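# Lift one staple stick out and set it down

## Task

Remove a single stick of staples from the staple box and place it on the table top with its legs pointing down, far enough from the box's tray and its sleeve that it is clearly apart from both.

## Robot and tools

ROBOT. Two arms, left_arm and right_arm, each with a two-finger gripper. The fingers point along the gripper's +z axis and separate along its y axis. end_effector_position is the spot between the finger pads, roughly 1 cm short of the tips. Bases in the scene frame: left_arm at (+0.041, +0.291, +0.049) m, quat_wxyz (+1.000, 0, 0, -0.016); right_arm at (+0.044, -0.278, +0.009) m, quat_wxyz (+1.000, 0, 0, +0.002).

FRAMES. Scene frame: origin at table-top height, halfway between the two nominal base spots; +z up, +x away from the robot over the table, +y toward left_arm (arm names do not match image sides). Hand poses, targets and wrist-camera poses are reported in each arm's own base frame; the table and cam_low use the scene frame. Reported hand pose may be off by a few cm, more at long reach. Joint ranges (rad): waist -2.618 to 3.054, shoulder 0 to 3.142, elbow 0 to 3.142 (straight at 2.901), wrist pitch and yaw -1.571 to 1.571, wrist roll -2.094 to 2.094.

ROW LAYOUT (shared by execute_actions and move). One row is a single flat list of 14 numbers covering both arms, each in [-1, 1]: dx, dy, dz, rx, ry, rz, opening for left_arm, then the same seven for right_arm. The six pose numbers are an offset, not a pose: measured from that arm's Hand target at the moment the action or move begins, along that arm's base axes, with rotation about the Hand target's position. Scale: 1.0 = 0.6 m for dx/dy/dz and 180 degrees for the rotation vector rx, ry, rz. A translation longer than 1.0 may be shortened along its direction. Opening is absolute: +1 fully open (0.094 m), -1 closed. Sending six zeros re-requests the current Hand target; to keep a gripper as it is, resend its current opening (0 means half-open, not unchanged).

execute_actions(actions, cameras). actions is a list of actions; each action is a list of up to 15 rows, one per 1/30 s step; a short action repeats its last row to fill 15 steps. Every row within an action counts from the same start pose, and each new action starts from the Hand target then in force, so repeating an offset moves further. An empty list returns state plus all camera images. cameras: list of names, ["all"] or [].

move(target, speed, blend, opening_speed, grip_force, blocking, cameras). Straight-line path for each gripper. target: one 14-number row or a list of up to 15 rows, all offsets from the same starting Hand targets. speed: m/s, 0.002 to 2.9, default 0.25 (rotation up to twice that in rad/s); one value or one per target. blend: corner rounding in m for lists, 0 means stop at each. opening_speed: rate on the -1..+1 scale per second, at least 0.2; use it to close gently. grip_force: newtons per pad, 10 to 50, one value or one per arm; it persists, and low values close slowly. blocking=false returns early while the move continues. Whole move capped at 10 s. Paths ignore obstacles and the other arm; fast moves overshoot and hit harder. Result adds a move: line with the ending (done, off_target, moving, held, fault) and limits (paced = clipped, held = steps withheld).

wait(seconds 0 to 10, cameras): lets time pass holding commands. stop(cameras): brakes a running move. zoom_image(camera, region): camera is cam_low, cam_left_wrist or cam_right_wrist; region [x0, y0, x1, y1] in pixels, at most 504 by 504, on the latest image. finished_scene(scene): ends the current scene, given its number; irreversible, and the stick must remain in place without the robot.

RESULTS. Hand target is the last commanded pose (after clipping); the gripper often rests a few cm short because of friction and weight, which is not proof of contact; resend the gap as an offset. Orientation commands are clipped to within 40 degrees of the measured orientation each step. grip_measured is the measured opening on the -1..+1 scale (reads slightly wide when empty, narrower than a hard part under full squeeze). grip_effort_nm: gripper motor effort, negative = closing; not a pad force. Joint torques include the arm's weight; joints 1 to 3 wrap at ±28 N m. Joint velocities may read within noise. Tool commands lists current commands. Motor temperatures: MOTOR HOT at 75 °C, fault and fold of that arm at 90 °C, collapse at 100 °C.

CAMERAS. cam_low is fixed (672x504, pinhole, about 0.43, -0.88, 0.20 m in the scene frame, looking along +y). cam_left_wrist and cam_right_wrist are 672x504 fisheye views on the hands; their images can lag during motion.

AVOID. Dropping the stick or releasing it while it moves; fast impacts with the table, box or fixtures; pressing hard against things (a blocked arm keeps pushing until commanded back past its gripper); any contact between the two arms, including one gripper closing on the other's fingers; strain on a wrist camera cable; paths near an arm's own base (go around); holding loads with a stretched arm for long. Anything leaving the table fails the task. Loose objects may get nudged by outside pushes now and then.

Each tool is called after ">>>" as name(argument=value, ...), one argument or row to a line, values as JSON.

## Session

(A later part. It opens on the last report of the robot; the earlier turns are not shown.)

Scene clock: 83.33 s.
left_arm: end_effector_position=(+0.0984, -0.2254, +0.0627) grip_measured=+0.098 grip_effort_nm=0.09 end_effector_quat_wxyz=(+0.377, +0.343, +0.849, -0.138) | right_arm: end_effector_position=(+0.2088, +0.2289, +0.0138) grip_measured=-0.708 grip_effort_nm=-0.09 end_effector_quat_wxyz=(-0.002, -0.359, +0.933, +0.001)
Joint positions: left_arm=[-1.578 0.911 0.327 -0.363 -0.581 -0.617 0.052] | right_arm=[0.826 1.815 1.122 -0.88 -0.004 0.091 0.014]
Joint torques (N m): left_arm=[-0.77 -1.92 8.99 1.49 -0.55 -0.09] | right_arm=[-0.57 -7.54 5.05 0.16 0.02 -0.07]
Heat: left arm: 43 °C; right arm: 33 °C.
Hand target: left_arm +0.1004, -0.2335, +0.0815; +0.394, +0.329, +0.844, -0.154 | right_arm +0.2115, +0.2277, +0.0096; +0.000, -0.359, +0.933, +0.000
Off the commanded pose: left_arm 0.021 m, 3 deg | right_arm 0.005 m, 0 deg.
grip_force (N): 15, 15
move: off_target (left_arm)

>>> move(
  target=[0,0,0,0,0,0,0.1, 0.0016,-0.0018,0.0,0,0,0,-0.71],
  speed=0.05,
  cameras=["cam_right_wrist"],
)

>>> zoom_image(
  camera="cam_right_wrist",
  region=[285, 275, 385, 345],
)

Scene clock: 84.30 s.
left_arm: end_effector_position=(+0.0984, -0.2254, +0.0627) grip_measured=+0.098 grip_effort_nm=0.09 end_effector_quat_wxyz=(+0.377, +0.343, +0.849, -0.138) | right_arm: end_effector_position=(+0.2097, +0.2281, +0.0138) grip_measured=-0.708 grip_effort_nm=-0.09 end_effector_quat_wxyz=(-0.002, -0.359, +0.933, +0.001)
Joint positions: left_arm=[-1.578 0.911 0.327 -0.363 -0.581 -0.617 0.052] | right_arm=[0.822 1.815 1.122 -0.88 -0.004 0.087 0.014]
Joint torques (N m): left_arm=[-0.8 -1.91 8.98 1.49 -0.55 -0.09] | right_arm=[-0.65 -7.6 5 0.15 0.02 -0.02]
Heat: left arm: 43 °C; right arm: 33 °C.
Hand target: left_arm +0.1004, -0.2335, +0.0815; +0.394, +0.329, +0.844, -0.154 | right_arm +0.2124, +0.2266, +0.0096; +0.000, -0.359, +0.933, +0.000
Off the commanded pose: left_arm 0.021 m, 3 deg | right_arm 0.005 m, 0 deg.
grip_force (N): 15, 15
move: off_target (left_arm)
camera_calibration:
cam_right_wrist: T_world_to_cam=[[0.743066, -0.66915, -0.0095421, -0.001327], [-0.58502, -0.656435, 0.476283, 0.300372], [-0.324968, -0.348327, -0.87924, 0.275783], [0, 0, 0, 1]] pos_world=[0.26633, 0.292349, 0.099405]
Images, in order (width x height): cam_right_wrist 672x504.

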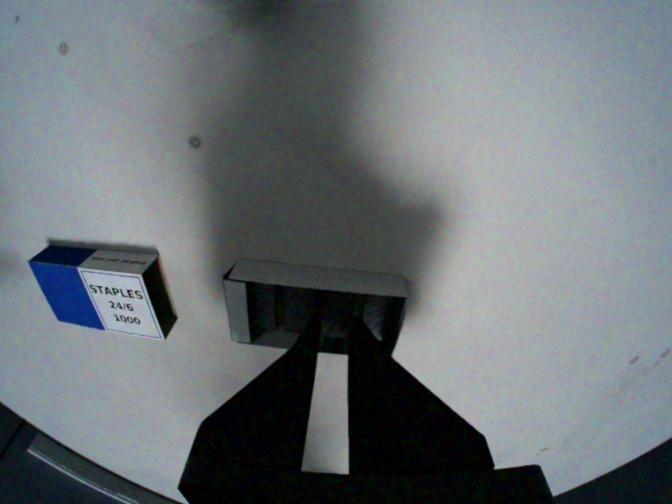

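Scaled by 5.040 from the camera's 672x504 image, which has a finer 960x720 frame.

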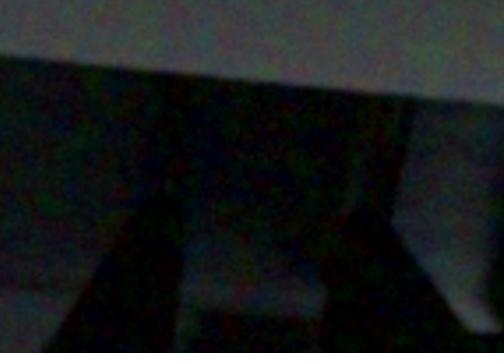

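>>> move(
  target=[0,0,0,0,0,0,0.1, 0,0,-0.008,0,0,0,-0.71],
  speed=0.03,
)

Scene clock: 86.27 s.
left_arm: end_effector_position=(+0.0984, -0.2254, +0.0627) grip_measured=+0.098 grip_effort_nm=0.09 end_effector_quat_wxyz=(+0.377, +0.343, +0.849, -0.138) | right_arm: end_effector_position=(+0.2092, +0.2275, +0.0103) grip_measured=-0.708 grip_effort_nm=-0.09 end_effector_quat_wxyz=(-0.002, -0.359, +0.933, +0.001)
Joint positions: left_arm=[-1.578 0.911 0.327 -0.363 -0.581 -0.617 0.052] | right_arm=[0.822 1.819 1.112 -0.866 -0.004 0.087 0.014]
Joint torques (N m): left_arm=[-0.79 -1.91 8.98 1.49 -0.55 -0.09] | right_arm=[-0.65 -7.3 4.94 0.21 0.03 -0.08]
Heat: left arm: 43 °C; right arm: 33 °C.
Hand target: left_arm +0.1004, -0.2335, +0.0815; +0.394, +0.329, +0.844, -0.154 | right_arm +0.2125, +0.2266, +0.0049; +0.000, -0.359, +0.933, +0.000
Off the commanded pose: left_arm 0.021 m, 3 deg | right_arm 0.006 m, 0 deg.
grip_force (N): 15, 15
move: off_target (left_arm)

>>> move(
  target=[0,0,0,0,0,0,0.1, 0,0,-0.005,0,0,0,-0.71],
  speed=0.03,
  cameras=["cam_right_wrist"],
)

>>> zoom_image(
  camera="cam_right_wrist",
  region=[285, 275, 385, 345],
)

Scene clock: 87.43 s.
left_arm: end_effector_position=(+0.0984, -0.2254, +0.0627) grip_measured=+0.098 grip_effort_nm=0.09 end_effector_quat_wxyz=(+0.377, +0.343, +0.849, -0.138) | right_arm: end_effector_position=(+0.2098, +0.2271, +0.0100) grip_measured=-0.708 grip_effort_nm=-0.09 end_effector_quat_wxyz=(-0.001, -0.359, +0.933, -0.001)
Joint positions: left_arm=[-1.578 0.911 0.327 -0.363 -0.581 -0.617 0.052] | right_arm=[0.822 1.819 1.111 -0.864 0 0.087 0.014]
Joint torques (N m): left_arm=[-0.79 -1.91 8.98 1.49 -0.55 -0.09] | right_arm=[-0.64 -6.79 4.52 0.3 -0.02 -0.07]
Heat: left arm: 43 °C; right arm: 33 °C.
Hand target: left_arm +0.1004, -0.2335, +0.0815; +0.394, +0.329, +0.844, -0.154 | right_arm +0.2125, +0.2266, +0.0019; +0.000, -0.359, +0.933, +0.000
Off the commanded pose: left_arm 0.021 m, 3 deg | right_arm 0.009 m, 0 deg.
grip_force (N): 15, 15
move: off_target (left_arm)
camera_calibration:
cam_right_wrist: T_world_to_cam=[[0.743079, -0.669182, -0.00532882, -0.00215825], [-0.586503, -0.655063, 0.476347, 0.301655], [-0.322253, -0.350838, -0.879241, 0.272171], [0, 0, 0, 1]] pos_world=[0.266233, 0.291646, 0.0956003]
Images, in order (width x height): cam_right_wrist 672x504.

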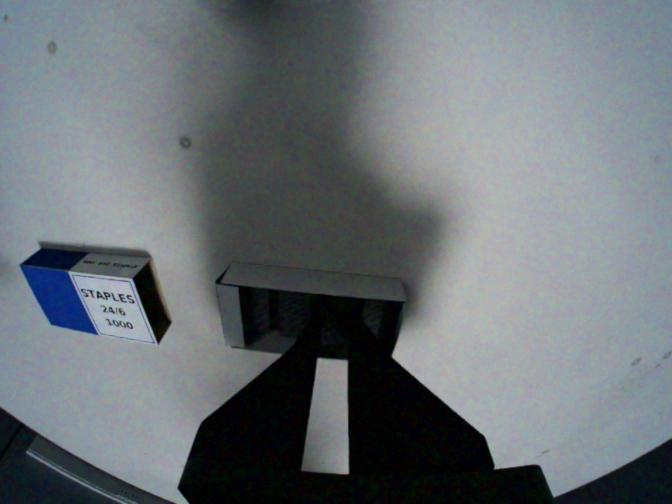

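Scaled by 5.040 from the camera's 672x504 image, which has a finer 960x720 frame.

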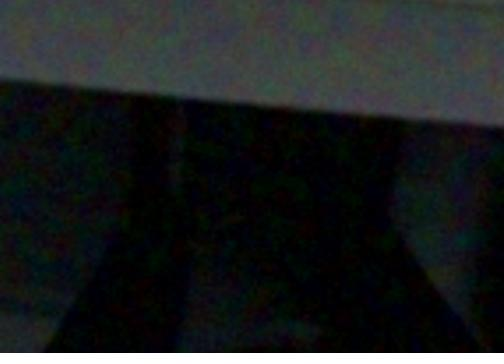

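>>> move(
  target=[0,0,0,0,0,0,0.1, 0,0,0,0,0,0,-0.68],
  speed=0.03,
  opening_speed=0.2,
)

Scene clock: 88.37 s.
left_arm: end_effector_position=(+0.0984, -0.2254, +0.0627) grip_measured=+0.098 grip_effort_nm=0.09 end_effector_quat_wxyz=(+0.377, +0.343, +0.849, -0.138) | right_arm: end_effector_position=(+0.2098, +0.2271, +0.0098) grip_measured=-0.682 grip_effort_nm=0.11 end_effector_quat_wxyz=(-0.001, -0.360, +0.933, -0.001)
Joint positions: left_arm=[-1.578 0.911 0.327 -0.363 -0.581 -0.617 0.052] | right_arm=[0.822 1.819 1.109 -0.863 0 0.086 0.015]
Joint torques (N m): left_arm=[-0.79 -1.92 8.99 1.49 -0.55 -0.09] | right_arm=[-0.65 -6.82 4.57 0.28 -0.02 -0.08]
Heat: left arm: 43 °C; right arm: 33 °C.
Hand target: left_arm +0.1004, -0.2335, +0.0815; +0.394, +0.329, +0.844, -0.154 | right_arm +0.2125, +0.2267, +0.0019; +0.000, -0.359, +0.933, +0.000
Off the commanded pose: left_arm 0.021 m, 3 deg | right_arm 0.008 m, 0 deg.
grip_force (N): 15, 15
move: off_target (left_arm)

>>> move(
  target=[0,0,0,0,0,0,0.1, 0,0,0,0,0,0,-0.64],
  speed=0.03,
  opening_speed=0.2,
)

Scene clock: 89.10 s.
left_arm: end_effector_position=(+0.0984, -0.2254, +0.0627) grip_measured=+0.098 grip_effort_nm=0.09 end_effector_quat_wxyz=(+0.377, +0.343, +0.849, -0.138) | right_arm: end_effector_position=(+0.2097, +0.2272, +0.0098) grip_measured=-0.642 grip_effort_nm=0.12 end_effector_quat_wxyz=(-0.001, -0.360, +0.933, +0.000)
Joint positions: left_arm=[-1.578 0.911 0.327 -0.363 -0.581 -0.617 0.052] | right_arm=[0.822 1.819 1.109 -0.863 -0.001 0.086 0.017]
Joint torques (N m): left_arm=[-0.8 -1.92 8.99 1.49 -0.55 -0.09] | right_arm=[-0.64 -6.83 4.6 0.29 -0.02 -0.08]
Heat: left arm: 43 °C; right arm: 33 °C.
Hand target: left_arm +0.1004, -0.2335, +0.0815; +0.394, +0.329, +0.844, -0.154 | right_arm +0.2125, +0.2267, +0.0019; +0.000, -0.359, +0.933, +0.000
Off the commanded pose: left_arm 0.021 m, 3 deg | right_arm 0.008 m, 0 deg.
grip_force (N): 15, 15
move: off_target (left_arm)

>>> move(
  target=[
    [0,0,0,0,0,0,0.1, 0,0,0.02,0,0,0,-0.64],
    [0,0,0,0,0,0,0.1, 0,0,0.085,0,0,0,-0.64],
    [0,0,0,0,0,0,0.1, 0.016,-0.018,0.085,0,0,0,0.01],
  ],
  speed=0.08,
  cameras=["cam_right_wrist"],
)

>>> zoom_image(
  camera="cam_right_wrist",
  region=[200, 210, 420, 350],
)

Scene clock: 94.20 s.
left_arm: end_effector_position=(+0.0984, -0.2254, +0.0627) grip_measured=+0.098 grip_effort_nm=0.09 end_effector_quat_wxyz=(+0.377, +0.343, +0.849, -0.138) | right_arm: end_effector_position=(+0.2166, +0.2120, +0.0403) grip_measured=+0.008 grip_effort_nm=0.11 end_effector_quat_wxyz=(-0.018, -0.358, +0.934, -0.008)
Joint positions: left_arm=[-1.578 0.911 0.327 -0.363 -0.581 -0.617 0.052] | right_arm=[0.772 1.785 1.197 -1.023 0 0.04 0.047]
Joint torques (N m): left_arm=[-0.79 -1.91 8.99 1.49 -0.55 -0.09] | right_arm=[-0.27 -10.71 7.34 -0.11 -0.02 -0.08]
Heat: left arm: 43 °C; right arm: 33 °C.
Hand target: left_arm +0.1004, -0.2335, +0.0815; +0.394, +0.329, +0.844, -0.154 | right_arm +0.2221, +0.2159, +0.0529; +0.000, -0.359, +0.933, +0.000
Off the commanded pose: left_arm 0.021 m, 3 deg | right_arm 0.014 m, 2 deg.
grip_force (N): 15, 15
move: off_target (left_arm, right_arm); target 3's new opening was sent with right_arm's hand 0.014 m and 2 deg from that target
camera_calibration:
cam_right_wrist: T_world_to_cam=[[0.740366, -0.672159, -0.00781346, -0.015796], [-0.575612, -0.63994, 0.509065, 0.274407], [-0.347173, -0.372397, -0.860692, 0.304907], [0, 0, 0, 1]] pos_world=[0.275502, 0.278533, 0.122617]
Images, in order (width x height): cam_right_wrist 672x504.

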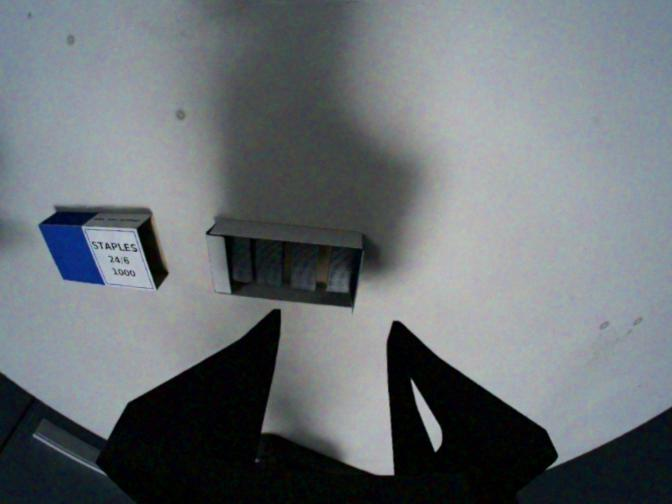

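Scaled by 2.291 from the camera's 672x504 image, which has a finer 960x720 frame.

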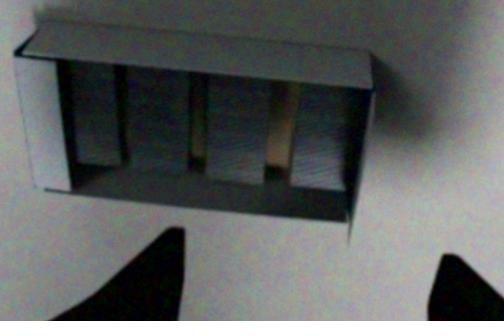

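>>> zoom_image(
  camera="cam_right_wrist",
  region=[200, 215, 290, 310],
)

>>> zoom_image(
  camera="cam_right_wrist",
  region=[280, 215, 370, 310],
)

Scaled by 5.305 from the camera's 672x504 image, which has a finer 960x720 frame.

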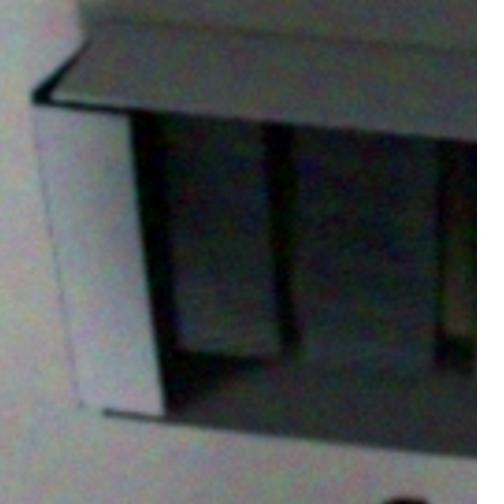

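Scaled by 5.305 from the camera's 672x504 image, which has a finer 960x720 frame.

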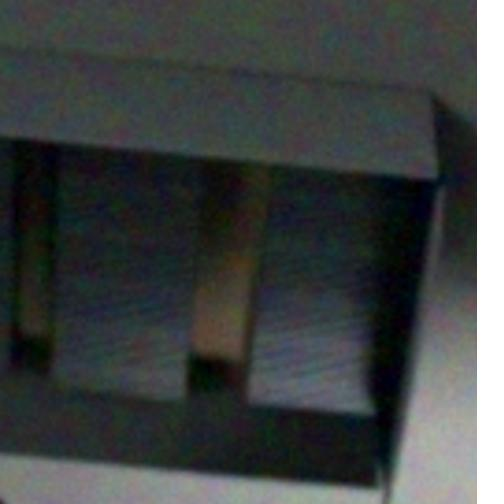

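>>> move(
  target=[
    [0,0,0,0,0,0,0.1, -0.0247,0.0223,0.005,0,0,0.0067,-0.688],
    [0,0,0,0,0,0,0.1, -0.0247,0.0223,-0.048,0,0,0.0067,-0.688],
  ],
  speed=0.08,
  cameras=["cam_right_wrist"],
)

>>> zoom_image(
  camera="cam_right_wrist",
  region=[295, 260, 385, 330],
)

Scene clock: 100.97 s.
left_arm: end_effector_position=(+0.0984, -0.2254, +0.0627) grip_measured=+0.098 grip_effort_nm=0.09 end_effector_quat_wxyz=(+0.377, +0.343, +0.849, -0.138) | right_arm: end_effector_position=(+0.2071, +0.2268, +0.0277) grip_measured=-0.686 grip_effort_nm=-0.09 end_effector_quat_wxyz=(-0.002, -0.369, +0.929, -0.001)
Joint positions: left_arm=[-1.578 0.911 0.327 -0.363 -0.581 -0.617 0.052] | right_arm=[0.828 1.785 1.144 -0.935 0 0.071 0.015]
Joint torques (N m): left_arm=[-0.79 -1.92 8.98 1.49 -0.55 -0.09] | right_arm=[0.5 -7.39 5.33 0.15 -0.03 0.05]
Heat: left arm: 43 °C; right arm: 33 °C.
Hand target: left_arm +0.1004, -0.2335, +0.0815; +0.394, +0.329, +0.844, -0.154 | right_arm +0.2072, +0.2292, +0.0241; +0.000, -0.369, +0.929, +0.000
Off the commanded pose: left_arm 0.021 m, 3 deg | right_arm 0.004 m, 0 deg.
grip_force (N): 15, 15
move: off_target (left_arm)
camera_calibration:
cam_right_wrist: T_world_to_cam=[[0.757244, -0.653109, -0.00543103, -0.0068281], [-0.571695, -0.666823, 0.478029, 0.290987], [-0.315827, -0.35888, -0.878327, 0.2873], [0, 0, 0, 1]] pos_world=[0.262264, 0.292684, 0.113206]
Images, in order (width x height): cam_right_wrist 672x504.

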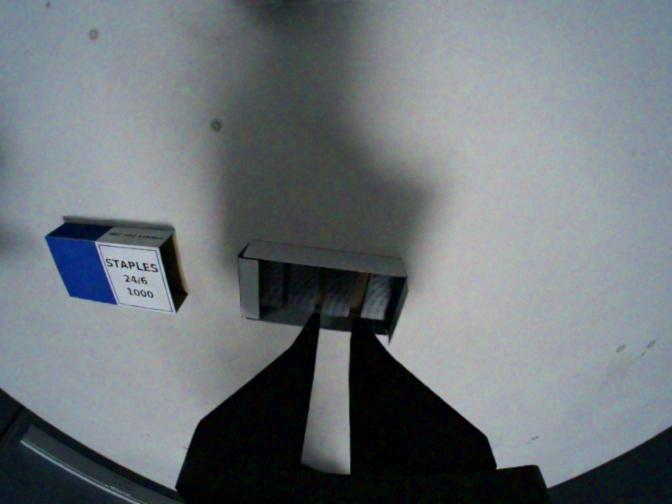

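Scaled by 5.600 from the camera's 672x504 image, which has a finer 960x720 frame.

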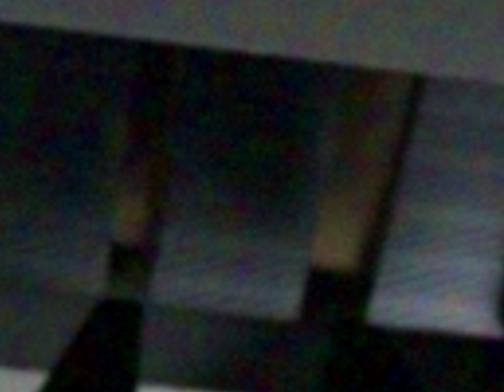

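>>> move(
  target=[0,0,0,0,0,0,0.1, 0.0055,-0.0059,-0.021,0,0,0,-0.688],
  speed=0.05,
  cameras=["cam_right_wrist"],
)

>>> zoom_image(
  camera="cam_right_wrist",
  region=[285, 270, 385, 340],
)

Scene clock: 103.30 s.
left_arm: end_effector_position=(+0.0984, -0.2254, +0.0627) grip_measured=+0.098 grip_effort_nm=0.09 end_effector_quat_wxyz=(+0.377, +0.343, +0.849, -0.138) | right_arm: end_effector_position=(+0.2079, +0.2261, +0.0154) grip_measured=-0.686 grip_effort_nm=-0.09 end_effector_quat_wxyz=(-0.002, -0.369, +0.929, -0.001)
Joint positions: left_arm=[-1.578 0.911 0.327 -0.363 -0.581 -0.617 0.052] | right_arm=[0.824 1.804 1.115 -0.885 0 0.067 0.015]
Joint torques (N m): left_arm=[-0.79 -1.92 8.99 1.49 -0.55 -0.09] | right_arm=[-0.65 -7.41 5.18 0.13 -0.02 -0.08]
Heat: left arm: 43 °C; right arm: 33 °C.
Hand target: left_arm +0.1004, -0.2335, +0.0815; +0.394, +0.329, +0.844, -0.154 | right_arm +0.2106, +0.2257, +0.0115; +0.000, -0.369, +0.929, +0.000
Off the commanded pose: left_arm 0.021 m, 3 deg | right_arm 0.005 m, 0 deg.
grip_force (N): 15, 15
move: off_target (left_arm)
camera_calibration:
cam_right_wrist: T_world_to_cam=[[0.757228, -0.653128, -0.00544179, -0.00793648], [-0.571945, -0.667083, 0.477367, 0.296944], [-0.315412, -0.358363, -0.878687, 0.276206], [0, 0, 0, 1]] pos_world=[0.262964, 0.291885, 0.100904]
Images, in order (width x height): cam_right_wrist 672x504.

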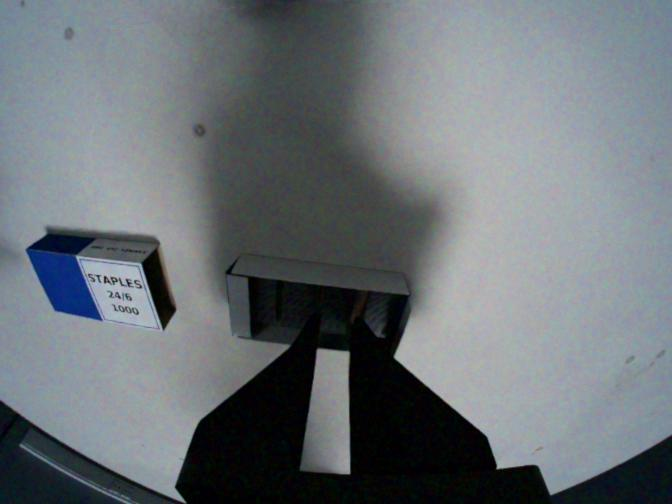

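Scaled by 5.040 from the camera's 672x504 image, which has a finer 960x720 frame.

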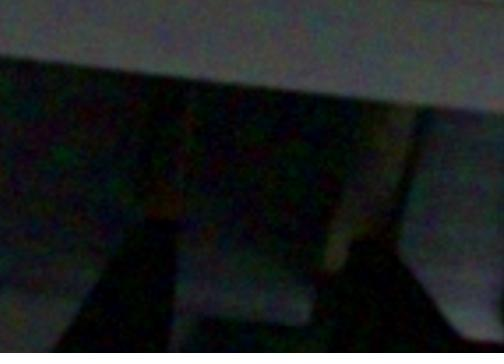

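>>> move(
  target=[0,0,0,0,0,0,0.1, 0.0,0.0,-0.009,0,0,0,-0.688],
  speed=0.03,
)

Scene clock: 104.43 s.
left_arm: end_effector_position=(+0.0984, -0.2254, +0.0627) grip_measured=+0.098 grip_effort_nm=0.09 end_effector_quat_wxyz=(+0.377, +0.343, +0.849, -0.138) | right_arm: end_effector_position=(+0.2081, +0.2263, +0.0103) grip_measured=-0.686 grip_effort_nm=-0.09 end_effector_quat_wxyz=(-0.001, -0.369, +0.929, -0.001)
Joint positions: left_arm=[-1.578 0.911 0.327 -0.363 -0.581 -0.617 0.052] | right_arm=[0.824 1.813 1.103 -0.864 0 0.067 0.015]
Joint torques (N m): left_arm=[-0.77 -1.91 8.99 1.49 -0.55 -0.09] | right_arm=[-0.64 -7.39 5.11 0.16 -0.02 -0.08]
Heat: left arm: 43 °C; right arm: 33 °C.
Hand target: left_arm +0.1004, -0.2335, +0.0815; +0.394, +0.329, +0.844, -0.154 | right_arm +0.2106, +0.2258, +0.0062; +0.000, -0.369, +0.929, +0.000
Off the commanded pose: left_arm 0.021 m, 3 deg | right_arm 0.005 m, 0 deg.
grip_force (N): 15, 15
move: off_target (left_arm)

>>> move(
  target=[0,0,0,0,0,0,0.1, 0.0,0.0,-0.005,0,0,0,-0.688],
  speed=0.03,
)

Scene clock: 105.33 s.
left_arm: end_effector_position=(+0.0984, -0.2254, +0.0627) grip_measured=+0.098 grip_effort_nm=0.09 end_effector_quat_wxyz=(+0.377, +0.343, +0.849, -0.138) | right_arm: end_effector_position=(+0.2080, +0.2262, +0.0072) grip_measured=-0.686 grip_effort_nm=-0.09 end_effector_quat_wxyz=(-0.001, -0.369, +0.929, -0.001)
Joint positions: left_arm=[-1.578 0.911 0.327 -0.363 -0.581 -0.617 0.052] | right_arm=[0.824 1.818 1.097 -0.852 0 0.067 0.015]
Joint torques (N m): left_arm=[-0.79 -1.92 8.98 1.49 -0.55 -0.09] | right_arm=[-0.64 -7.42 5.07 0.17 -0.03 -0.08]
Heat: left arm: 43 °C; right arm: 32 °C.
Hand target: left_arm +0.1004, -0.2335, +0.0815; +0.394, +0.329, +0.844, -0.154 | right_arm +0.2106, +0.2257, +0.0031; +0.000, -0.369, +0.929, +0.000
Off the commanded pose: left_arm 0.021 m, 3 deg | right_arm 0.005 m, 0 deg.
grip_force (N): 15, 15
move: off_target (left_arm)

>>> move(
  target=[0,0,0,0,0,0,0.1, 0.0,0.0,-0.004,0,0,0,-0.688],
  speed=0.03,
  cameras=["cam_right_wrist"],
)

>>> zoom_image(
  camera="cam_right_wrist",
  region=[285, 275, 385, 345],
)

Scene clock: 106.37 s.
left_arm: end_effector_position=(+0.0984, -0.2254, +0.0627) grip_measured=+0.098 grip_effort_nm=0.09 end_effector_quat_wxyz=(+0.377, +0.343, +0.849, -0.138) | right_arm: end_effector_position=(+0.2081, +0.2263, +0.0049) grip_measured=-0.686 grip_effort_nm=-0.09 end_effector_quat_wxyz=(-0.001, -0.369, +0.929, -0.001)
Joint positions: left_arm=[-1.578 0.911 0.327 -0.363 -0.581 -0.617 0.052] | right_arm=[0.824 1.823 1.092 -0.843 0 0.067 0.015]
Joint torques (N m): left_arm=[-0.8 -1.91 8.98 1.49 -0.55 -0.09] | right_arm=[-0.66 -7.42 5.03 0.14 -0.02 -0.07]
Heat: left arm: 43 °C; right arm: 32 °C.
Hand target: left_arm +0.1004, -0.2335, +0.0815; +0.394, +0.329, +0.844, -0.154 | right_arm +0.2105, +0.2256, +0.0007; +0.000, -0.369, +0.929, +0.000
Off the commanded pose: left_arm 0.021 m, 3 deg | right_arm 0.005 m, 0 deg.
grip_force (N): 15, 15
move: off_target (left_arm)
camera_calibration:
cam_right_wrist: T_world_to_cam=[[0.757229, -0.653127, -0.00538079, -0.007945], [-0.572222, -0.667355, 0.476655, 0.302365], [-0.314907, -0.357858, -0.879074, 0.266835], [0, 0, 0, 1]] pos_world=[0.263065, 0.292085, 0.0904014]
Images, in order (width x height): cam_right_wrist 672x504.

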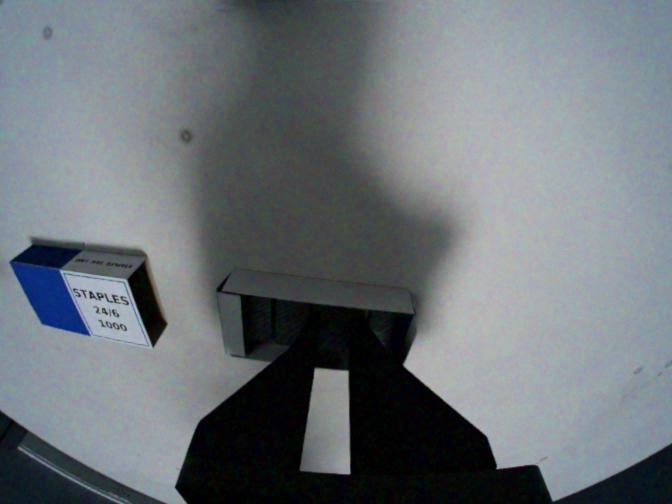

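Scaled by 5.040 from the camera's 672x504 image, which has a finer 960x720 frame.

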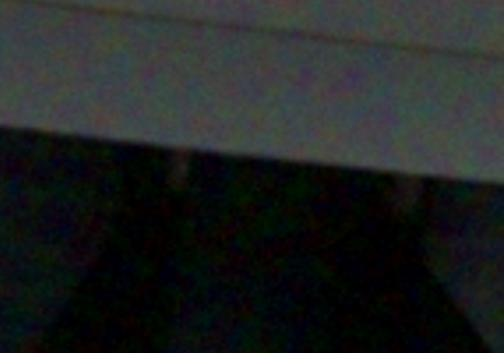

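>>> move(
  target=[0,0,0,0,0,0,0.1, 0.0,0.0,-0.0027,0,0,0,-0.688],
  speed=0.03,
)

Scene clock: 107.27 s.
left_arm: end_effector_position=(+0.0984, -0.2254, +0.0627) grip_measured=+0.098 grip_effort_nm=0.09 end_effector_quat_wxyz=(+0.377, +0.343, +0.849, -0.138) | right_arm: end_effector_position=(+0.2092, +0.2275, +0.0049) grip_measured=-0.686 grip_effort_nm=-0.09 end_effector_quat_wxyz=(+0.002, -0.369, +0.929, +0.001)
Joint positions: left_arm=[-1.578 0.911 0.327 -0.363 -0.581 -0.617 0.052] | right_arm=[0.824 1.823 1.092 -0.836 0 0.067 0.015]
Joint torques (N m): left_arm=[-0.79 -1.92 8.98 1.49 -0.55 -0.09] | right_arm=[-0.64 -7.2 4.77 0.16 -0.02 -0.07]
Heat: left arm: 43 °C; right arm: 32 °C.
Hand target: left_arm +0.1004, -0.2335, +0.0815; +0.394, +0.329, +0.844, -0.154 | right_arm +0.2106, +0.2257, -0.0009; +0.000, -0.369, +0.929, +0.000
Off the commanded pose: left_arm 0.021 m, 3 deg | right_arm 0.006 m, 0 deg.
grip_force (N): 15, 15
move: off_target (left_arm)

>>> move(
  target=[0,0,0,0,0,0,0.1, 0.0,0.0,0.0,0,0,0,-0.73],
  speed=0.03,
  opening_speed=0.2,
)

Scene clock: 108.10 s.
left_arm: end_effector_position=(+0.0984, -0.2254, +0.0627) grip_measured=+0.098 grip_effort_nm=0.09 end_effector_quat_wxyz=(+0.377, +0.343, +0.849, -0.138) | right_arm: end_effector_position=(+0.2092, +0.2275, +0.0049) grip_measured=-0.722 grip_effort_nm=-0.37 end_effector_quat_wxyz=(+0.002, -0.369, +0.929, +0.001)
Joint positions: left_arm=[-1.578 0.911 0.327 -0.363 -0.581 -0.617 0.052] | right_arm=[0.824 1.823 1.092 -0.836 0 0.067 0.013]
Joint torques (N m): left_arm=[-0.8 -1.91 8.98 1.49 -0.55 -0.09] | right_arm=[-0.65 -7.19 4.78 0.17 -0.02 -0.07]
Heat: left arm: 43 °C; right arm: 32 °C.
Hand target: left_arm +0.1004, -0.2335, +0.0815; +0.394, +0.329, +0.844, -0.154 | right_arm +0.2106, +0.2257, -0.0009; +0.000, -0.369, +0.929, +0.000
Off the commanded pose: left_arm 0.021 m, 3 deg | right_arm 0.006 m, 0 deg.
grip_force (N): 15, 15
move: off_target (left_arm)

>>> move(
  target=[0,0,0,0,0,0,0.1, 0.0,0.0,0.0,0,0,0,-0.77],
  speed=0.03,
  opening_speed=0.2,
  cameras=["cam_right_wrist"],
)

>>> zoom_image(
  camera="cam_right_wrist",
  region=[200, 250, 430, 380],
)

Scene clock: 108.77 s.
left_arm: end_effector_position=(+0.0984, -0.2254, +0.0627) grip_measured=+0.098 grip_effort_nm=0.09 end_effector_quat_wxyz=(+0.377, +0.343, +0.849, -0.138) | right_arm: end_effector_position=(+0.2092, +0.2275, +0.0049) grip_measured=-0.722 grip_effort_nm=-0.38 end_effector_quat_wxyz=(+0.002, -0.369, +0.929, +0.001)
Joint positions: left_arm=[-1.578 0.911 0.327 -0.363 -0.581 -0.617 0.052] | right_arm=[0.824 1.823 1.092 -0.836 0 0.067 0.013]
Joint torques (N m): left_arm=[-0.79 -1.92 8.99 1.49 -0.55 -0.09] | right_arm=[-0.62 -7.2 4.77 0.17 -0.03 -0.08]
Heat: left arm: 43 °C; right arm: 32 °C.
Hand target: left_arm +0.1004, -0.2335, +0.0815; +0.394, +0.329, +0.844, -0.154 | right_arm +0.2106, +0.2257, -0.0009; +0.000, -0.369, +0.929, +0.000
Off the commanded pose: left_arm 0.021 m, 3 deg | right_arm 0.006 m, 0 deg.
grip_force (N): 15, 15
move: off_target (left_arm)
camera_calibration:
cam_right_wrist: T_world_to_cam=[[0.75727, -0.653081, -0.00513119, -0.00807248], [-0.574415, -0.669751, 0.470617, 0.304917], [-0.310788, -0.353437, -0.882323, 0.2658], [0, 0, 0, 1]] pos_world=[0.263869, 0.29289, 0.0909806]
Images, in order (width x height): cam_right_wrist 672x504.

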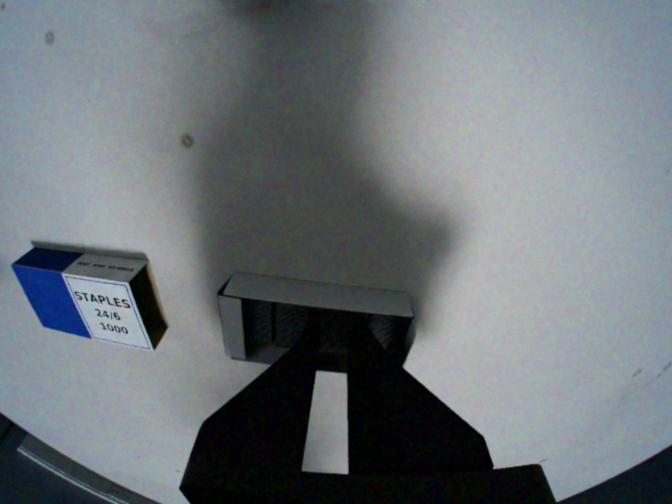

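Scaled by 2.191 from the camera's 672x504 image, which has a finer 960x720 frame.

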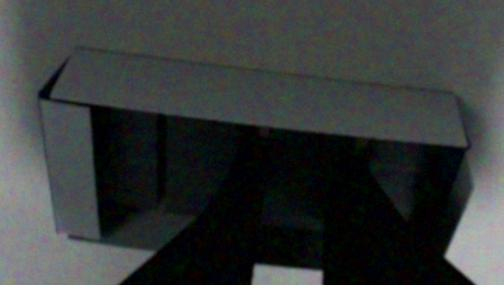

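>>> move(
  target=[0,0,0,0,0,0,0.1, 0.0,0.0,0.012,0,0,0,-0.77],
  speed=0.04,
)

Scene clock: 109.67 s.
left_arm: end_effector_position=(+0.0984, -0.2254, +0.0627) grip_measured=+0.098 grip_effort_nm=0.09 end_effector_quat_wxyz=(+0.377, +0.343, +0.849, -0.138) | right_arm: end_effector_position=(+0.2090, +0.2273, +0.0049) grip_measured=-0.722 grip_effort_nm=-0.37 end_effector_quat_wxyz=(+0.001, -0.369, +0.929, +0.000)
Joint positions: left_arm=[-1.578 0.911 0.327 -0.363 -0.581 -0.617 0.052] | right_arm=[0.824 1.823 1.092 -0.837 0 0.067 0.013]
Joint torques (N m): left_arm=[-0.79 -1.92 8.98 1.49 -0.55 -0.09] | right_arm=[-0.64 -8.29 6 -0.08 -0.03 -0.08]
Heat: left arm: 43 °C; right arm: 32 °C.
Hand target: left_arm +0.1004, -0.2335, +0.0815; +0.394, +0.329, +0.844, -0.154 | right_arm +0.2106, +0.2257, +0.0063; +0.000, -0.369, +0.929, +0.000
Off the commanded pose: left_arm 0.021 m, 3 deg | right_arm 0.003 m, 0 deg.
grip_force (N): 15, 15
move: off_target (left_arm)

>>> move(
  target=[0,0,0,0,0,0,0.1, 0.002,0.002,0.01,0,0,0,-0.77],
  speed=0.04,
)

Scene clock: 110.57 s.
left_arm: end_effector_position=(+0.0984, -0.2254, +0.0627) grip_measured=+0.098 grip_effort_nm=0.09 end_effector_quat_wxyz=(+0.377, +0.343, +0.849, -0.138) | right_arm: end_effector_position=(+0.2056, +0.2236, +0.0049) grip_measured=-0.722 grip_effort_nm=-0.37 end_effector_quat_wxyz=(-0.008, -0.369, +0.929, -0.004)
Joint positions: left_arm=[-1.578 0.911 0.327 -0.363 -0.581 -0.617 0.052] | right_arm=[0.824 1.823 1.092 -0.857 0 0.067 0.013]
Joint torques (N m): left_arm=[-0.8 -1.91 8.98 1.49 -0.55 -0.09] | right_arm=[-0.64 -8.7 7.69 -0.16 -0.02 -0.08]
Heat: left arm: 43 °C; right arm: 32 °C.
Hand target: left_arm +0.1004, -0.2335, +0.0815; +0.394, +0.329, +0.844, -0.154 | right_arm +0.2117, +0.2268, +0.0123; +0.000, -0.369, +0.929, +0.000
Off the commanded pose: left_arm 0.021 m, 3 deg | right_arm 0.010 m, 1 deg.
grip_force (N): 15, 15
move: off_target (left_arm)

>>> move(
  target=[0,0,0,0,0,0,0.1, 0.006,0.006,0.03,0,0,0,-0.77],
  speed=0.08,
)

Scene clock: 112.07 s.
left_arm: end_effector_position=(+0.0984, -0.2254, +0.0627) grip_measured=+0.098 grip_effort_nm=0.09 end_effector_quat_wxyz=(+0.377, +0.343, +0.849, -0.138) | right_arm: end_effector_position=(+0.2078, +0.2260, +0.0198) grip_measured=-0.722 grip_effort_nm=-0.37 end_effector_quat_wxyz=(-0.015, -0.370, +0.929, -0.007)
Joint positions: left_arm=[-1.578 0.911 0.327 -0.363 -0.581 -0.617 0.052] | right_arm=[0.824 1.823 1.157 -0.939 0 0.067 0.013]
Joint torques (N m): left_arm=[-0.79 -1.92 8.99 1.49 -0.55 -0.09] | right_arm=[-0.7 -9.8 7.73 -0.05 -0.01 -0.07]
Heat: left arm: 43 °C; right arm: 32 °C.
Hand target: left_arm +0.1004, -0.2335, +0.0815; +0.394, +0.329, +0.844, -0.154 | right_arm +0.2153, +0.2304, +0.0302; +0.000, -0.369, +0.929, +0.000
Off the commanded pose: left_arm 0.021 m, 3 deg | right_arm 0.014 m, 2 deg.
grip_force (N): 15, 15
move: off_target (left_arm, right_arm)

>>> move(
  target=[0,0,0,0,0,0,0.1, 0.0,0.0,0.035,0,0,0,-0.77],
  speed=0.08,
  cameras=["cam_right_wrist","cam_low","cam_left_wrist"],
)

>>> zoom_image(
  camera="cam_right_wrist",
  region=[180, 180, 440, 350],
)

>>> zoom_image(
  camera="cam_low",
  region=[170, 280, 330, 410],
)

Scene clock: 113.43 s.
left_arm: end_effector_position=(+0.0984, -0.2254, +0.0627) grip_measured=+0.098 grip_effort_nm=0.09 end_effector_quat_wxyz=(+0.377, +0.343, +0.849, -0.138) | right_arm: end_effector_position=(+0.2077, +0.2259, +0.0372) grip_measured=-0.722 grip_effort_nm=-0.37 end_effector_quat_wxyz=(-0.020, -0.369, +0.929, -0.010)
Joint positions: left_arm=[-1.578 0.911 0.327 -0.363 -0.581 -0.617 0.052] | right_arm=[0.824 1.807 1.212 -1.02 0 0.067 0.013]
Joint torques (N m): left_arm=[-0.8 -1.92 8.99 1.49 -0.55 -0.09] | right_arm=[-0.7 -10.91 7.86 -0.18 -0.02 -0.08]
Heat: left arm: 43 °C; right arm: 32 °C.
Hand target: left_arm +0.1004, -0.2335, +0.0815; +0.394, +0.329, +0.844, -0.154 | right_arm +0.2154, +0.2305, +0.0514; +0.000, -0.369, +0.929, +0.000
Off the commanded pose: left_arm 0.021 m, 3 deg | right_arm 0.017 m, 3 deg.
grip_force (N): 15, 15
move: off_target (left_arm, right_arm)
camera_calibration:
cam_left_wrist: T_world_to_cam=[[-0.615546, -0.78543, 0.0648336, -0.12363], [-0.758555, 0.568147, -0.319066, 0.256402], [0.213769, -0.24558, -0.945512, 0.103867], [0, 0, 0, 1]] pos_world=[0.0961916, -0.217268, 0.188032]
cam_right_wrist: T_world_to_cam=[[0.757308, -0.653022, -0.00684805, -0.00782148], [-0.557728, -0.65218, 0.513421, 0.278669], [-0.339741, -0.384998, -0.85811, 0.305508], [0, 0, 0, 1]] pos_world=[0.265138, 0.294255, 0.119031]

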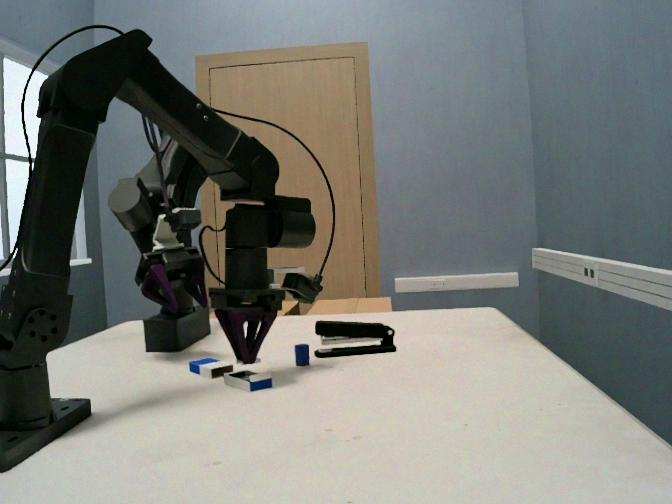

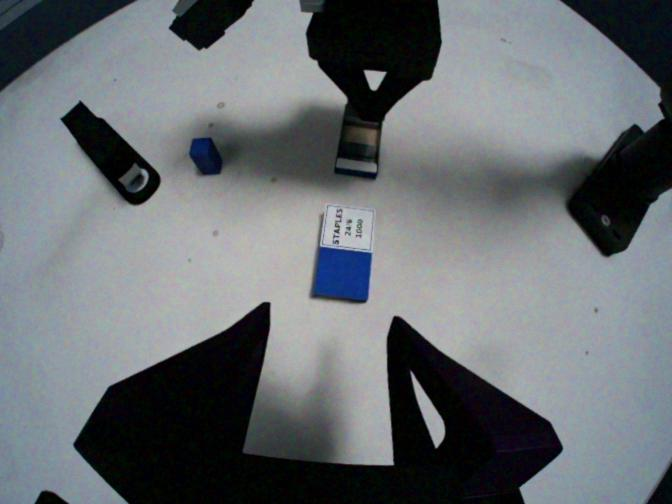

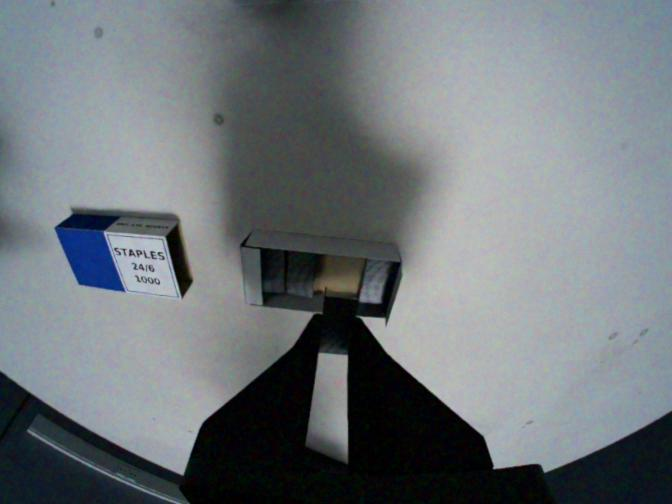

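Scaled by 1.938 from the camera's 672x504 image, which has a finer 960x720 frame.

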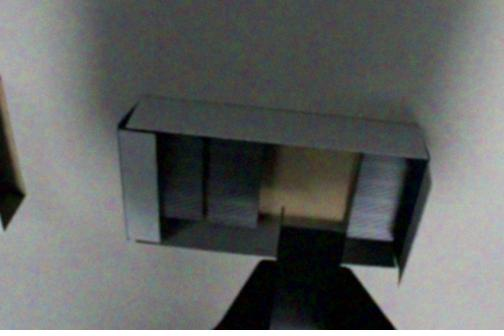

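Scaled by 3.150 from the camera's 672x504 image, which has a finer 960x720 frame.

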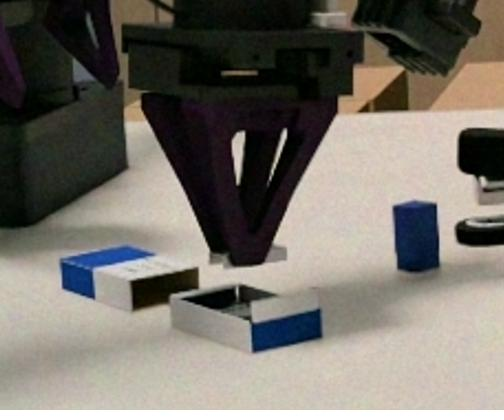

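>>> move(
  target=[
    [0,0,0,0,0,0,0.1, 0,0,0.035,0,0,0,-0.77],
    [0,0,0,0,0,0,0.1, 0.159,-0.171,0.035,0,0,0,-0.77],
    [0,0,0,0,0,0,0.1, 0.159,-0.171,-0.03,0,0,0,-0.77],
  ],
  speed=[0.1,0.18,0.1],
  blend=[0.01,0.01,0],
  cameras=["cam_right_wrist","cam_low"],
)

>>> zoom_image(
  camera="cam_right_wrist",
  region=[220, 220, 440, 380],
)

>>> zoom_image(
  camera="cam_low",
  region=[200, 280, 400, 430],
)

Scene clock: 116.10 s.
left_arm: end_effector_position=(+0.0984, -0.2254, +0.0627) grip_measured=+0.098 grip_effort_nm=0.09 end_effector_quat_wxyz=(+0.377, +0.343, +0.849, -0.138) | right_arm: end_effector_position=(+0.3085, +0.1259, +0.0357) grip_measured=-0.722 grip_effort_nm=-0.37 end_effector_quat_wxyz=(-0.004, -0.365, +0.931, -0.002)
Joint positions: left_arm=[-1.578 0.911 0.327 -0.363 -0.581 -0.617 0.052] | right_arm=[0.387 1.87 1.288 -0.997 0.004 -0.361 0.013]
Joint torques (N m): left_arm=[-0.79 -1.92 8.99 1.49 -0.55 -0.09] | right_arm=[0.1 -8.54 5.64 0.19 -0.06 -0.09]
Heat: left arm: 43 °C; right arm: 33 °C.
Hand target: left_arm +0.1004, -0.2335, +0.0815; +0.394, +0.329, +0.844, -0.154 | right_arm +0.3108, +0.1279, +0.0333; +0.000, -0.369, +0.930, +0.000
Off the commanded pose: left_arm 0.021 m, 3 deg | right_arm 0.004 m, 1 deg.
grip_force (N): 15, 15
move: off_target (left_arm)
camera_calibration:
cam_right_wrist: T_world_to_cam=[[0.751472, -0.65974, -0.00575048, -0.146843], [-0.575814, -0.660082, 0.48242, 0.278148], [-0.322068, -0.359214, -0.875921, 0.291979], [0, 0, 0, 1]] pos_world=[0.364547, 0.191605, 0.120722]
Images, in order (width x height): cam_low 672x504, cam_right_wrist 672x504.

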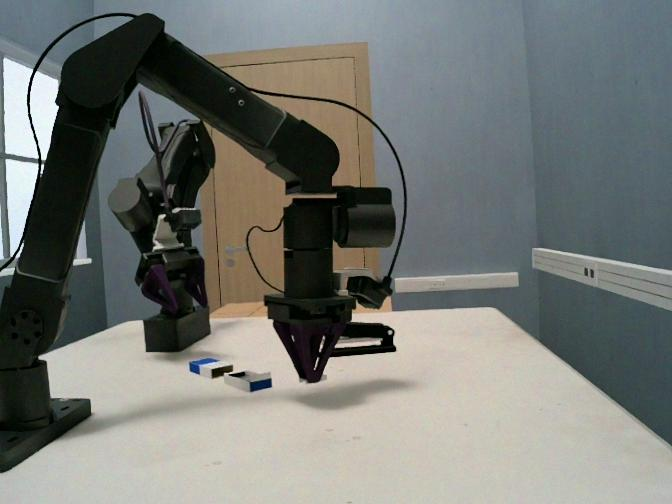

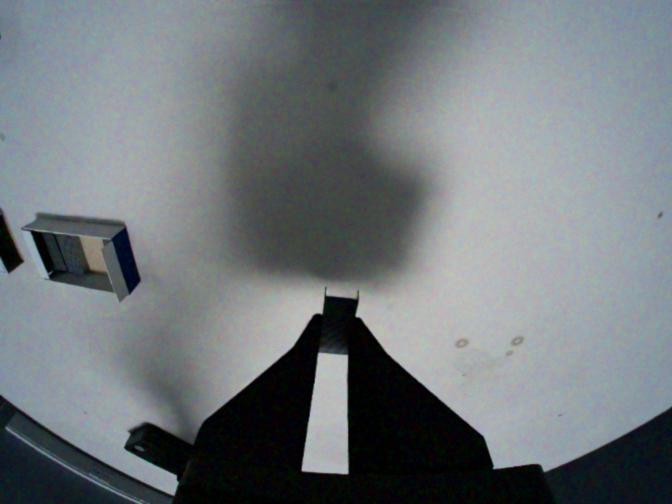

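Scaled by 2.291 from the camera's 672x504 image, which has a finer 960x720 frame.

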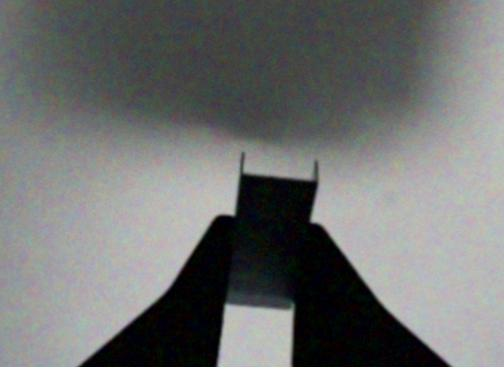

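Scaled by 2.520 from the camera's 672x504 image, which has a finer 960x720 frame.

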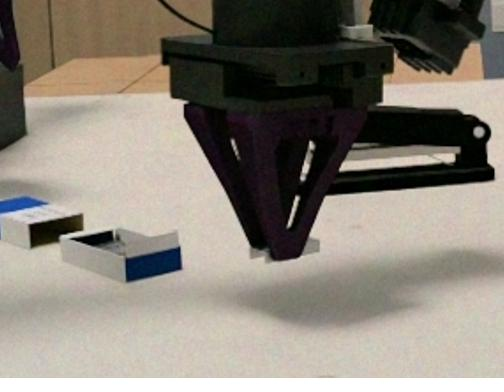

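>>> move(
  target=[0,0,0,0,0,0,0.1, 0,0,-0.04,0,0,0,-0.77],
  speed=0.06,
)

Scene clock: 117.47 s.
left_arm: end_effector_position=(+0.0984, -0.2254, +0.0627) grip_measured=+0.098 grip_effort_nm=0.09 end_effector_quat_wxyz=(+0.377, +0.343, +0.849, -0.138) | right_arm: end_effector_position=(+0.3095, +0.1263, +0.0130) grip_measured=-0.722 grip_effort_nm=-0.37 end_effector_quat_wxyz=(-0.002, -0.366, +0.931, -0.002)
Joint positions: left_arm=[-1.578 0.911 0.327 -0.363 -0.581 -0.617 0.052] | right_arm=[0.387 1.902 1.234 -0.907 0.004 -0.362 0.013]
Joint torques (N m): left_arm=[-0.8 -1.92 8.99 1.49 -0.55 -0.09] | right_arm=[0.1 -8.4 5.27 0.14 -0.07 -0.08]
Heat: left arm: 43 °C; right arm: 32 °C.
Hand target: left_arm +0.1004, -0.2335, +0.0815; +0.394, +0.329, +0.844, -0.154 | right_arm +0.3107, +0.1279, +0.0092; +0.000, -0.369, +0.929, +0.000
Off the commanded pose: left_arm 0.021 m, 3 deg | right_arm 0.004 m, 1 deg.
grip_force (N): 15, 15
move: off_target (left_arm)

>>> move(
  target=[0,0,0,0,0,0,0.1, 0,0,-0.009,0,0,0,-0.77],
  speed=0.03,
)

Scene clock: 118.50 s.
left_arm: end_effector_position=(+0.0984, -0.2254, +0.0627) grip_measured=+0.098 grip_effort_nm=0.09 end_effector_quat_wxyz=(+0.377, +0.343, +0.849, -0.138) | right_arm: end_effector_position=(+0.3102, +0.1266, +0.0086) grip_measured=-0.722 grip_effort_nm=-0.37 end_effector_quat_wxyz=(+0.000, -0.366, +0.931, -0.002)
Joint positions: left_arm=[-1.578 0.911 0.327 -0.363 -0.581 -0.617 0.052] | right_arm=[0.387 1.909 1.225 -0.887 0.004 -0.362 0.013]
Joint torques (N m): left_arm=[-0.79 -1.92 8.98 1.49 -0.55 -0.09] | right_arm=[0.1 -8.32 5.16 0.18 -0.06 -0.08]
Heat: left arm: 43 °C; right arm: 32 °C.
Hand target: left_arm +0.1004, -0.2335, +0.0815; +0.394, +0.329, +0.844, -0.154 | right_arm +0.3108, +0.1279, +0.0039; +0.000, -0.369, +0.929, +0.000
Off the commanded pose: left_arm 0.021 m, 3 deg | right_arm 0.005 m, 0 deg.
grip_force (N): 15, 15
move: off_target (left_arm)

>>> move(
  target=[0,0,0,0,0,0,0.1, 0,0,-0.005,0,0,0,-0.77],
  speed=0.02,
)

Scene clock: 119.37 s.
left_arm: end_effector_position=(+0.0984, -0.2254, +0.0627) grip_measured=+0.098 grip_effort_nm=0.09 end_effector_quat_wxyz=(+0.377, +0.343, +0.849, -0.138) | right_arm: end_effector_position=(+0.3102, +0.1266, +0.0057) grip_measured=-0.722 grip_effort_nm=-0.38 end_effector_quat_wxyz=(+0.000, -0.366, +0.931, -0.002)
Joint positions: left_arm=[-1.578 0.911 0.327 -0.363 -0.581 -0.617 0.052] | right_arm=[0.387 1.914 1.218 -0.876 0.004 -0.362 0.013]
Joint torques (N m): left_arm=[-0.79 -1.91 8.98 1.49 -0.55 -0.09] | right_arm=[0.1 -8.42 5.12 0.11 -0.06 -0.08]
Heat: left arm: 43 °C; right arm: 32 °C.
Hand target: left_arm +0.1004, -0.2335, +0.0815; +0.394, +0.329, +0.844, -0.154 | right_arm +0.3108, +0.1279, +0.0009; +0.000, -0.369, +0.929, +0.000
Off the commanded pose: left_arm 0.021 m, 3 deg | right_arm 0.005 m, 0 deg.
grip_force (N): 15, 15
move: off_target (left_arm)

>>> move(
  target=[0,0,0,0,0,0,0.1, 0,0,-0.005,0,0,0,-0.77],
  speed=0.02,
  cameras=["cam_low","cam_right_wrist"],
)

>>> zoom_image(
  camera="cam_low",
  region=[250, 340, 370, 420],
)

Scene clock: 120.23 s.
left_arm: end_effector_position=(+0.0984, -0.2254, +0.0627) grip_measured=+0.098 grip_effort_nm=0.09 end_effector_quat_wxyz=(+0.377, +0.343, +0.849, -0.138) | right_arm: end_effector_position=(+0.3114, +0.1271, +0.0048) grip_measured=-0.722 grip_effort_nm=-0.37 end_effector_quat_wxyz=(+0.003, -0.365, +0.931, -0.002)
Joint positions: left_arm=[-1.578 0.911 0.327 -0.363 -0.581 -0.617 0.052] | right_arm=[0.387 1.915 1.216 -0.866 0.004 -0.362 0.013]
Joint torques (N m): left_arm=[-0.79 -1.92 8.99 1.49 -0.55 -0.09] | right_arm=[0.09 -7.91 4.88 0.19 -0.06 -0.08]
Heat: left arm: 43 °C; right arm: 32 °C.
Hand target: left_arm +0.1004, -0.2335, +0.0815; +0.394, +0.329, +0.844, -0.154 | right_arm +0.3107, +0.1279, -0.0022; +0.000, -0.369, +0.930, +0.000
Off the commanded pose: left_arm 0.021 m, 3 deg | right_arm 0.007 m, 1 deg.
grip_force (N): 15, 15
move: off_target (left_arm)
camera_calibration:
cam_right_wrist: T_world_to_cam=[[0.751695, -0.65951, 0.000396857, -0.148522], [-0.581671, -0.662692, 0.471696, 0.297618], [-0.310826, -0.354803, -0.881761, 0.262208], [0, 0, 0, 1]] pos_world=[0.36626, 0.19231, 0.0908779]
Images, in order (width x height): cam_low 672x504, cam_right_wrist 672x504.

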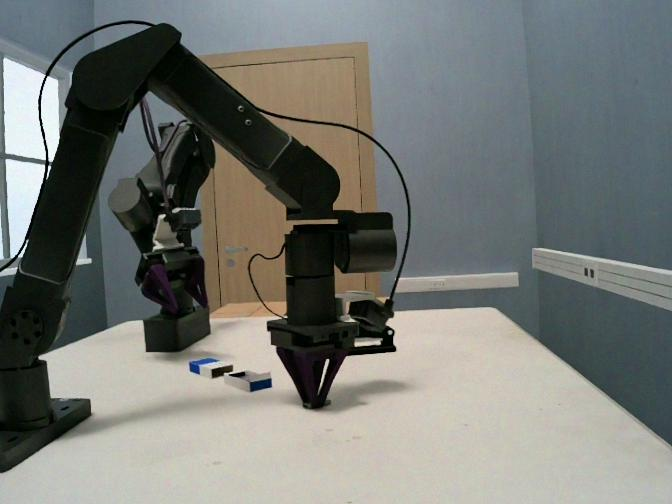

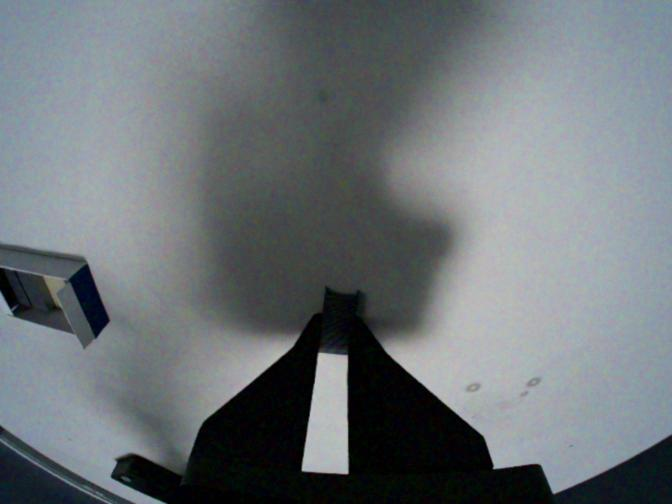

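Scaled by 4.200 from the camera's 672x504 image, which has a finer 960x720 frame.

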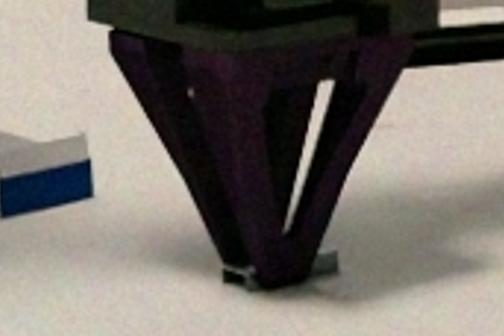

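>>> move(
  target=[0,0,0,0,0,0,0.1, 0,0,-0.004,0,0,0,-0.77],
  speed=0.02,
)

Scene clock: 121.17 s.
left_arm: end_effector_position=(+0.0984, -0.2254, +0.0627) grip_measured=+0.098 grip_effort_nm=0.09 end_effector_quat_wxyz=(+0.377, +0.343, +0.849, -0.138) | right_arm: end_effector_position=(+0.3114, +0.1271, +0.0046) grip_measured=-0.722 grip_effort_nm=-0.37 end_effector_quat_wxyz=(+0.003, -0.365, +0.931, -0.002)
Joint positions: left_arm=[-1.578 0.911 0.327 -0.363 -0.581 -0.617 0.052] | right_arm=[0.387 1.915 1.215 -0.865 0.004 -0.362 0.013]
Joint torques (N m): left_arm=[-0.79 -1.91 8.99 1.49 -0.55 -0.09] | right_arm=[0.1 -7.6 4.55 0.26 -0.07 -0.08]
Heat: left arm: 43 °C; right arm: 32 °C.
Hand target: left_arm +0.1004, -0.2335, +0.0815; +0.394, +0.329, +0.844, -0.154 | right_arm +0.3108, +0.1279, -0.0045; +0.000, -0.369, +0.930, +0.000
Off the commanded pose: left_arm 0.021 m, 3 deg | right_arm 0.009 m, 1 deg.
grip_force (N): 15, 15
move: off_target (left_arm)

>>> move(
  target=[0,0,0,0,0,0,0.1, 0,0,0.013,0,0,0,-0.77],
  speed=0.03,
)

Scene clock: 122.03 s.
left_arm: end_effector_position=(+0.0984, -0.2254, +0.0627) grip_measured=+0.098 grip_effort_nm=0.09 end_effector_quat_wxyz=(+0.377, +0.343, +0.849, -0.138) | right_arm: end_effector_position=(+0.3113, +0.1270, +0.0046) grip_measured=-0.722 grip_effort_nm=-0.37 end_effector_quat_wxyz=(+0.003, -0.365, +0.931, -0.002)
Joint positions: left_arm=[-1.578 0.911 0.327 -0.363 -0.581 -0.617 0.052] | right_arm=[0.387 1.915 1.215 -0.866 0.004 -0.362 0.013]
Joint torques (N m): left_arm=[-0.79 -1.92 8.98 1.49 -0.55 -0.09] | right_arm=[0.1 -8.68 5.82 0 -0.07 -0.09]
Heat: left arm: 43 °C; right arm: 32 °C.
Hand target: left_arm +0.1004, -0.2335, +0.0815; +0.394, +0.329, +0.844, -0.154 | right_arm +0.3108, +0.1279, +0.0033; +0.000, -0.369, +0.930, +0.000
Off the commanded pose: left_arm 0.021 m, 3 deg | right_arm 0.002 m, 1 deg.
grip_force (N): 15, 15
move: off_target (left_arm)


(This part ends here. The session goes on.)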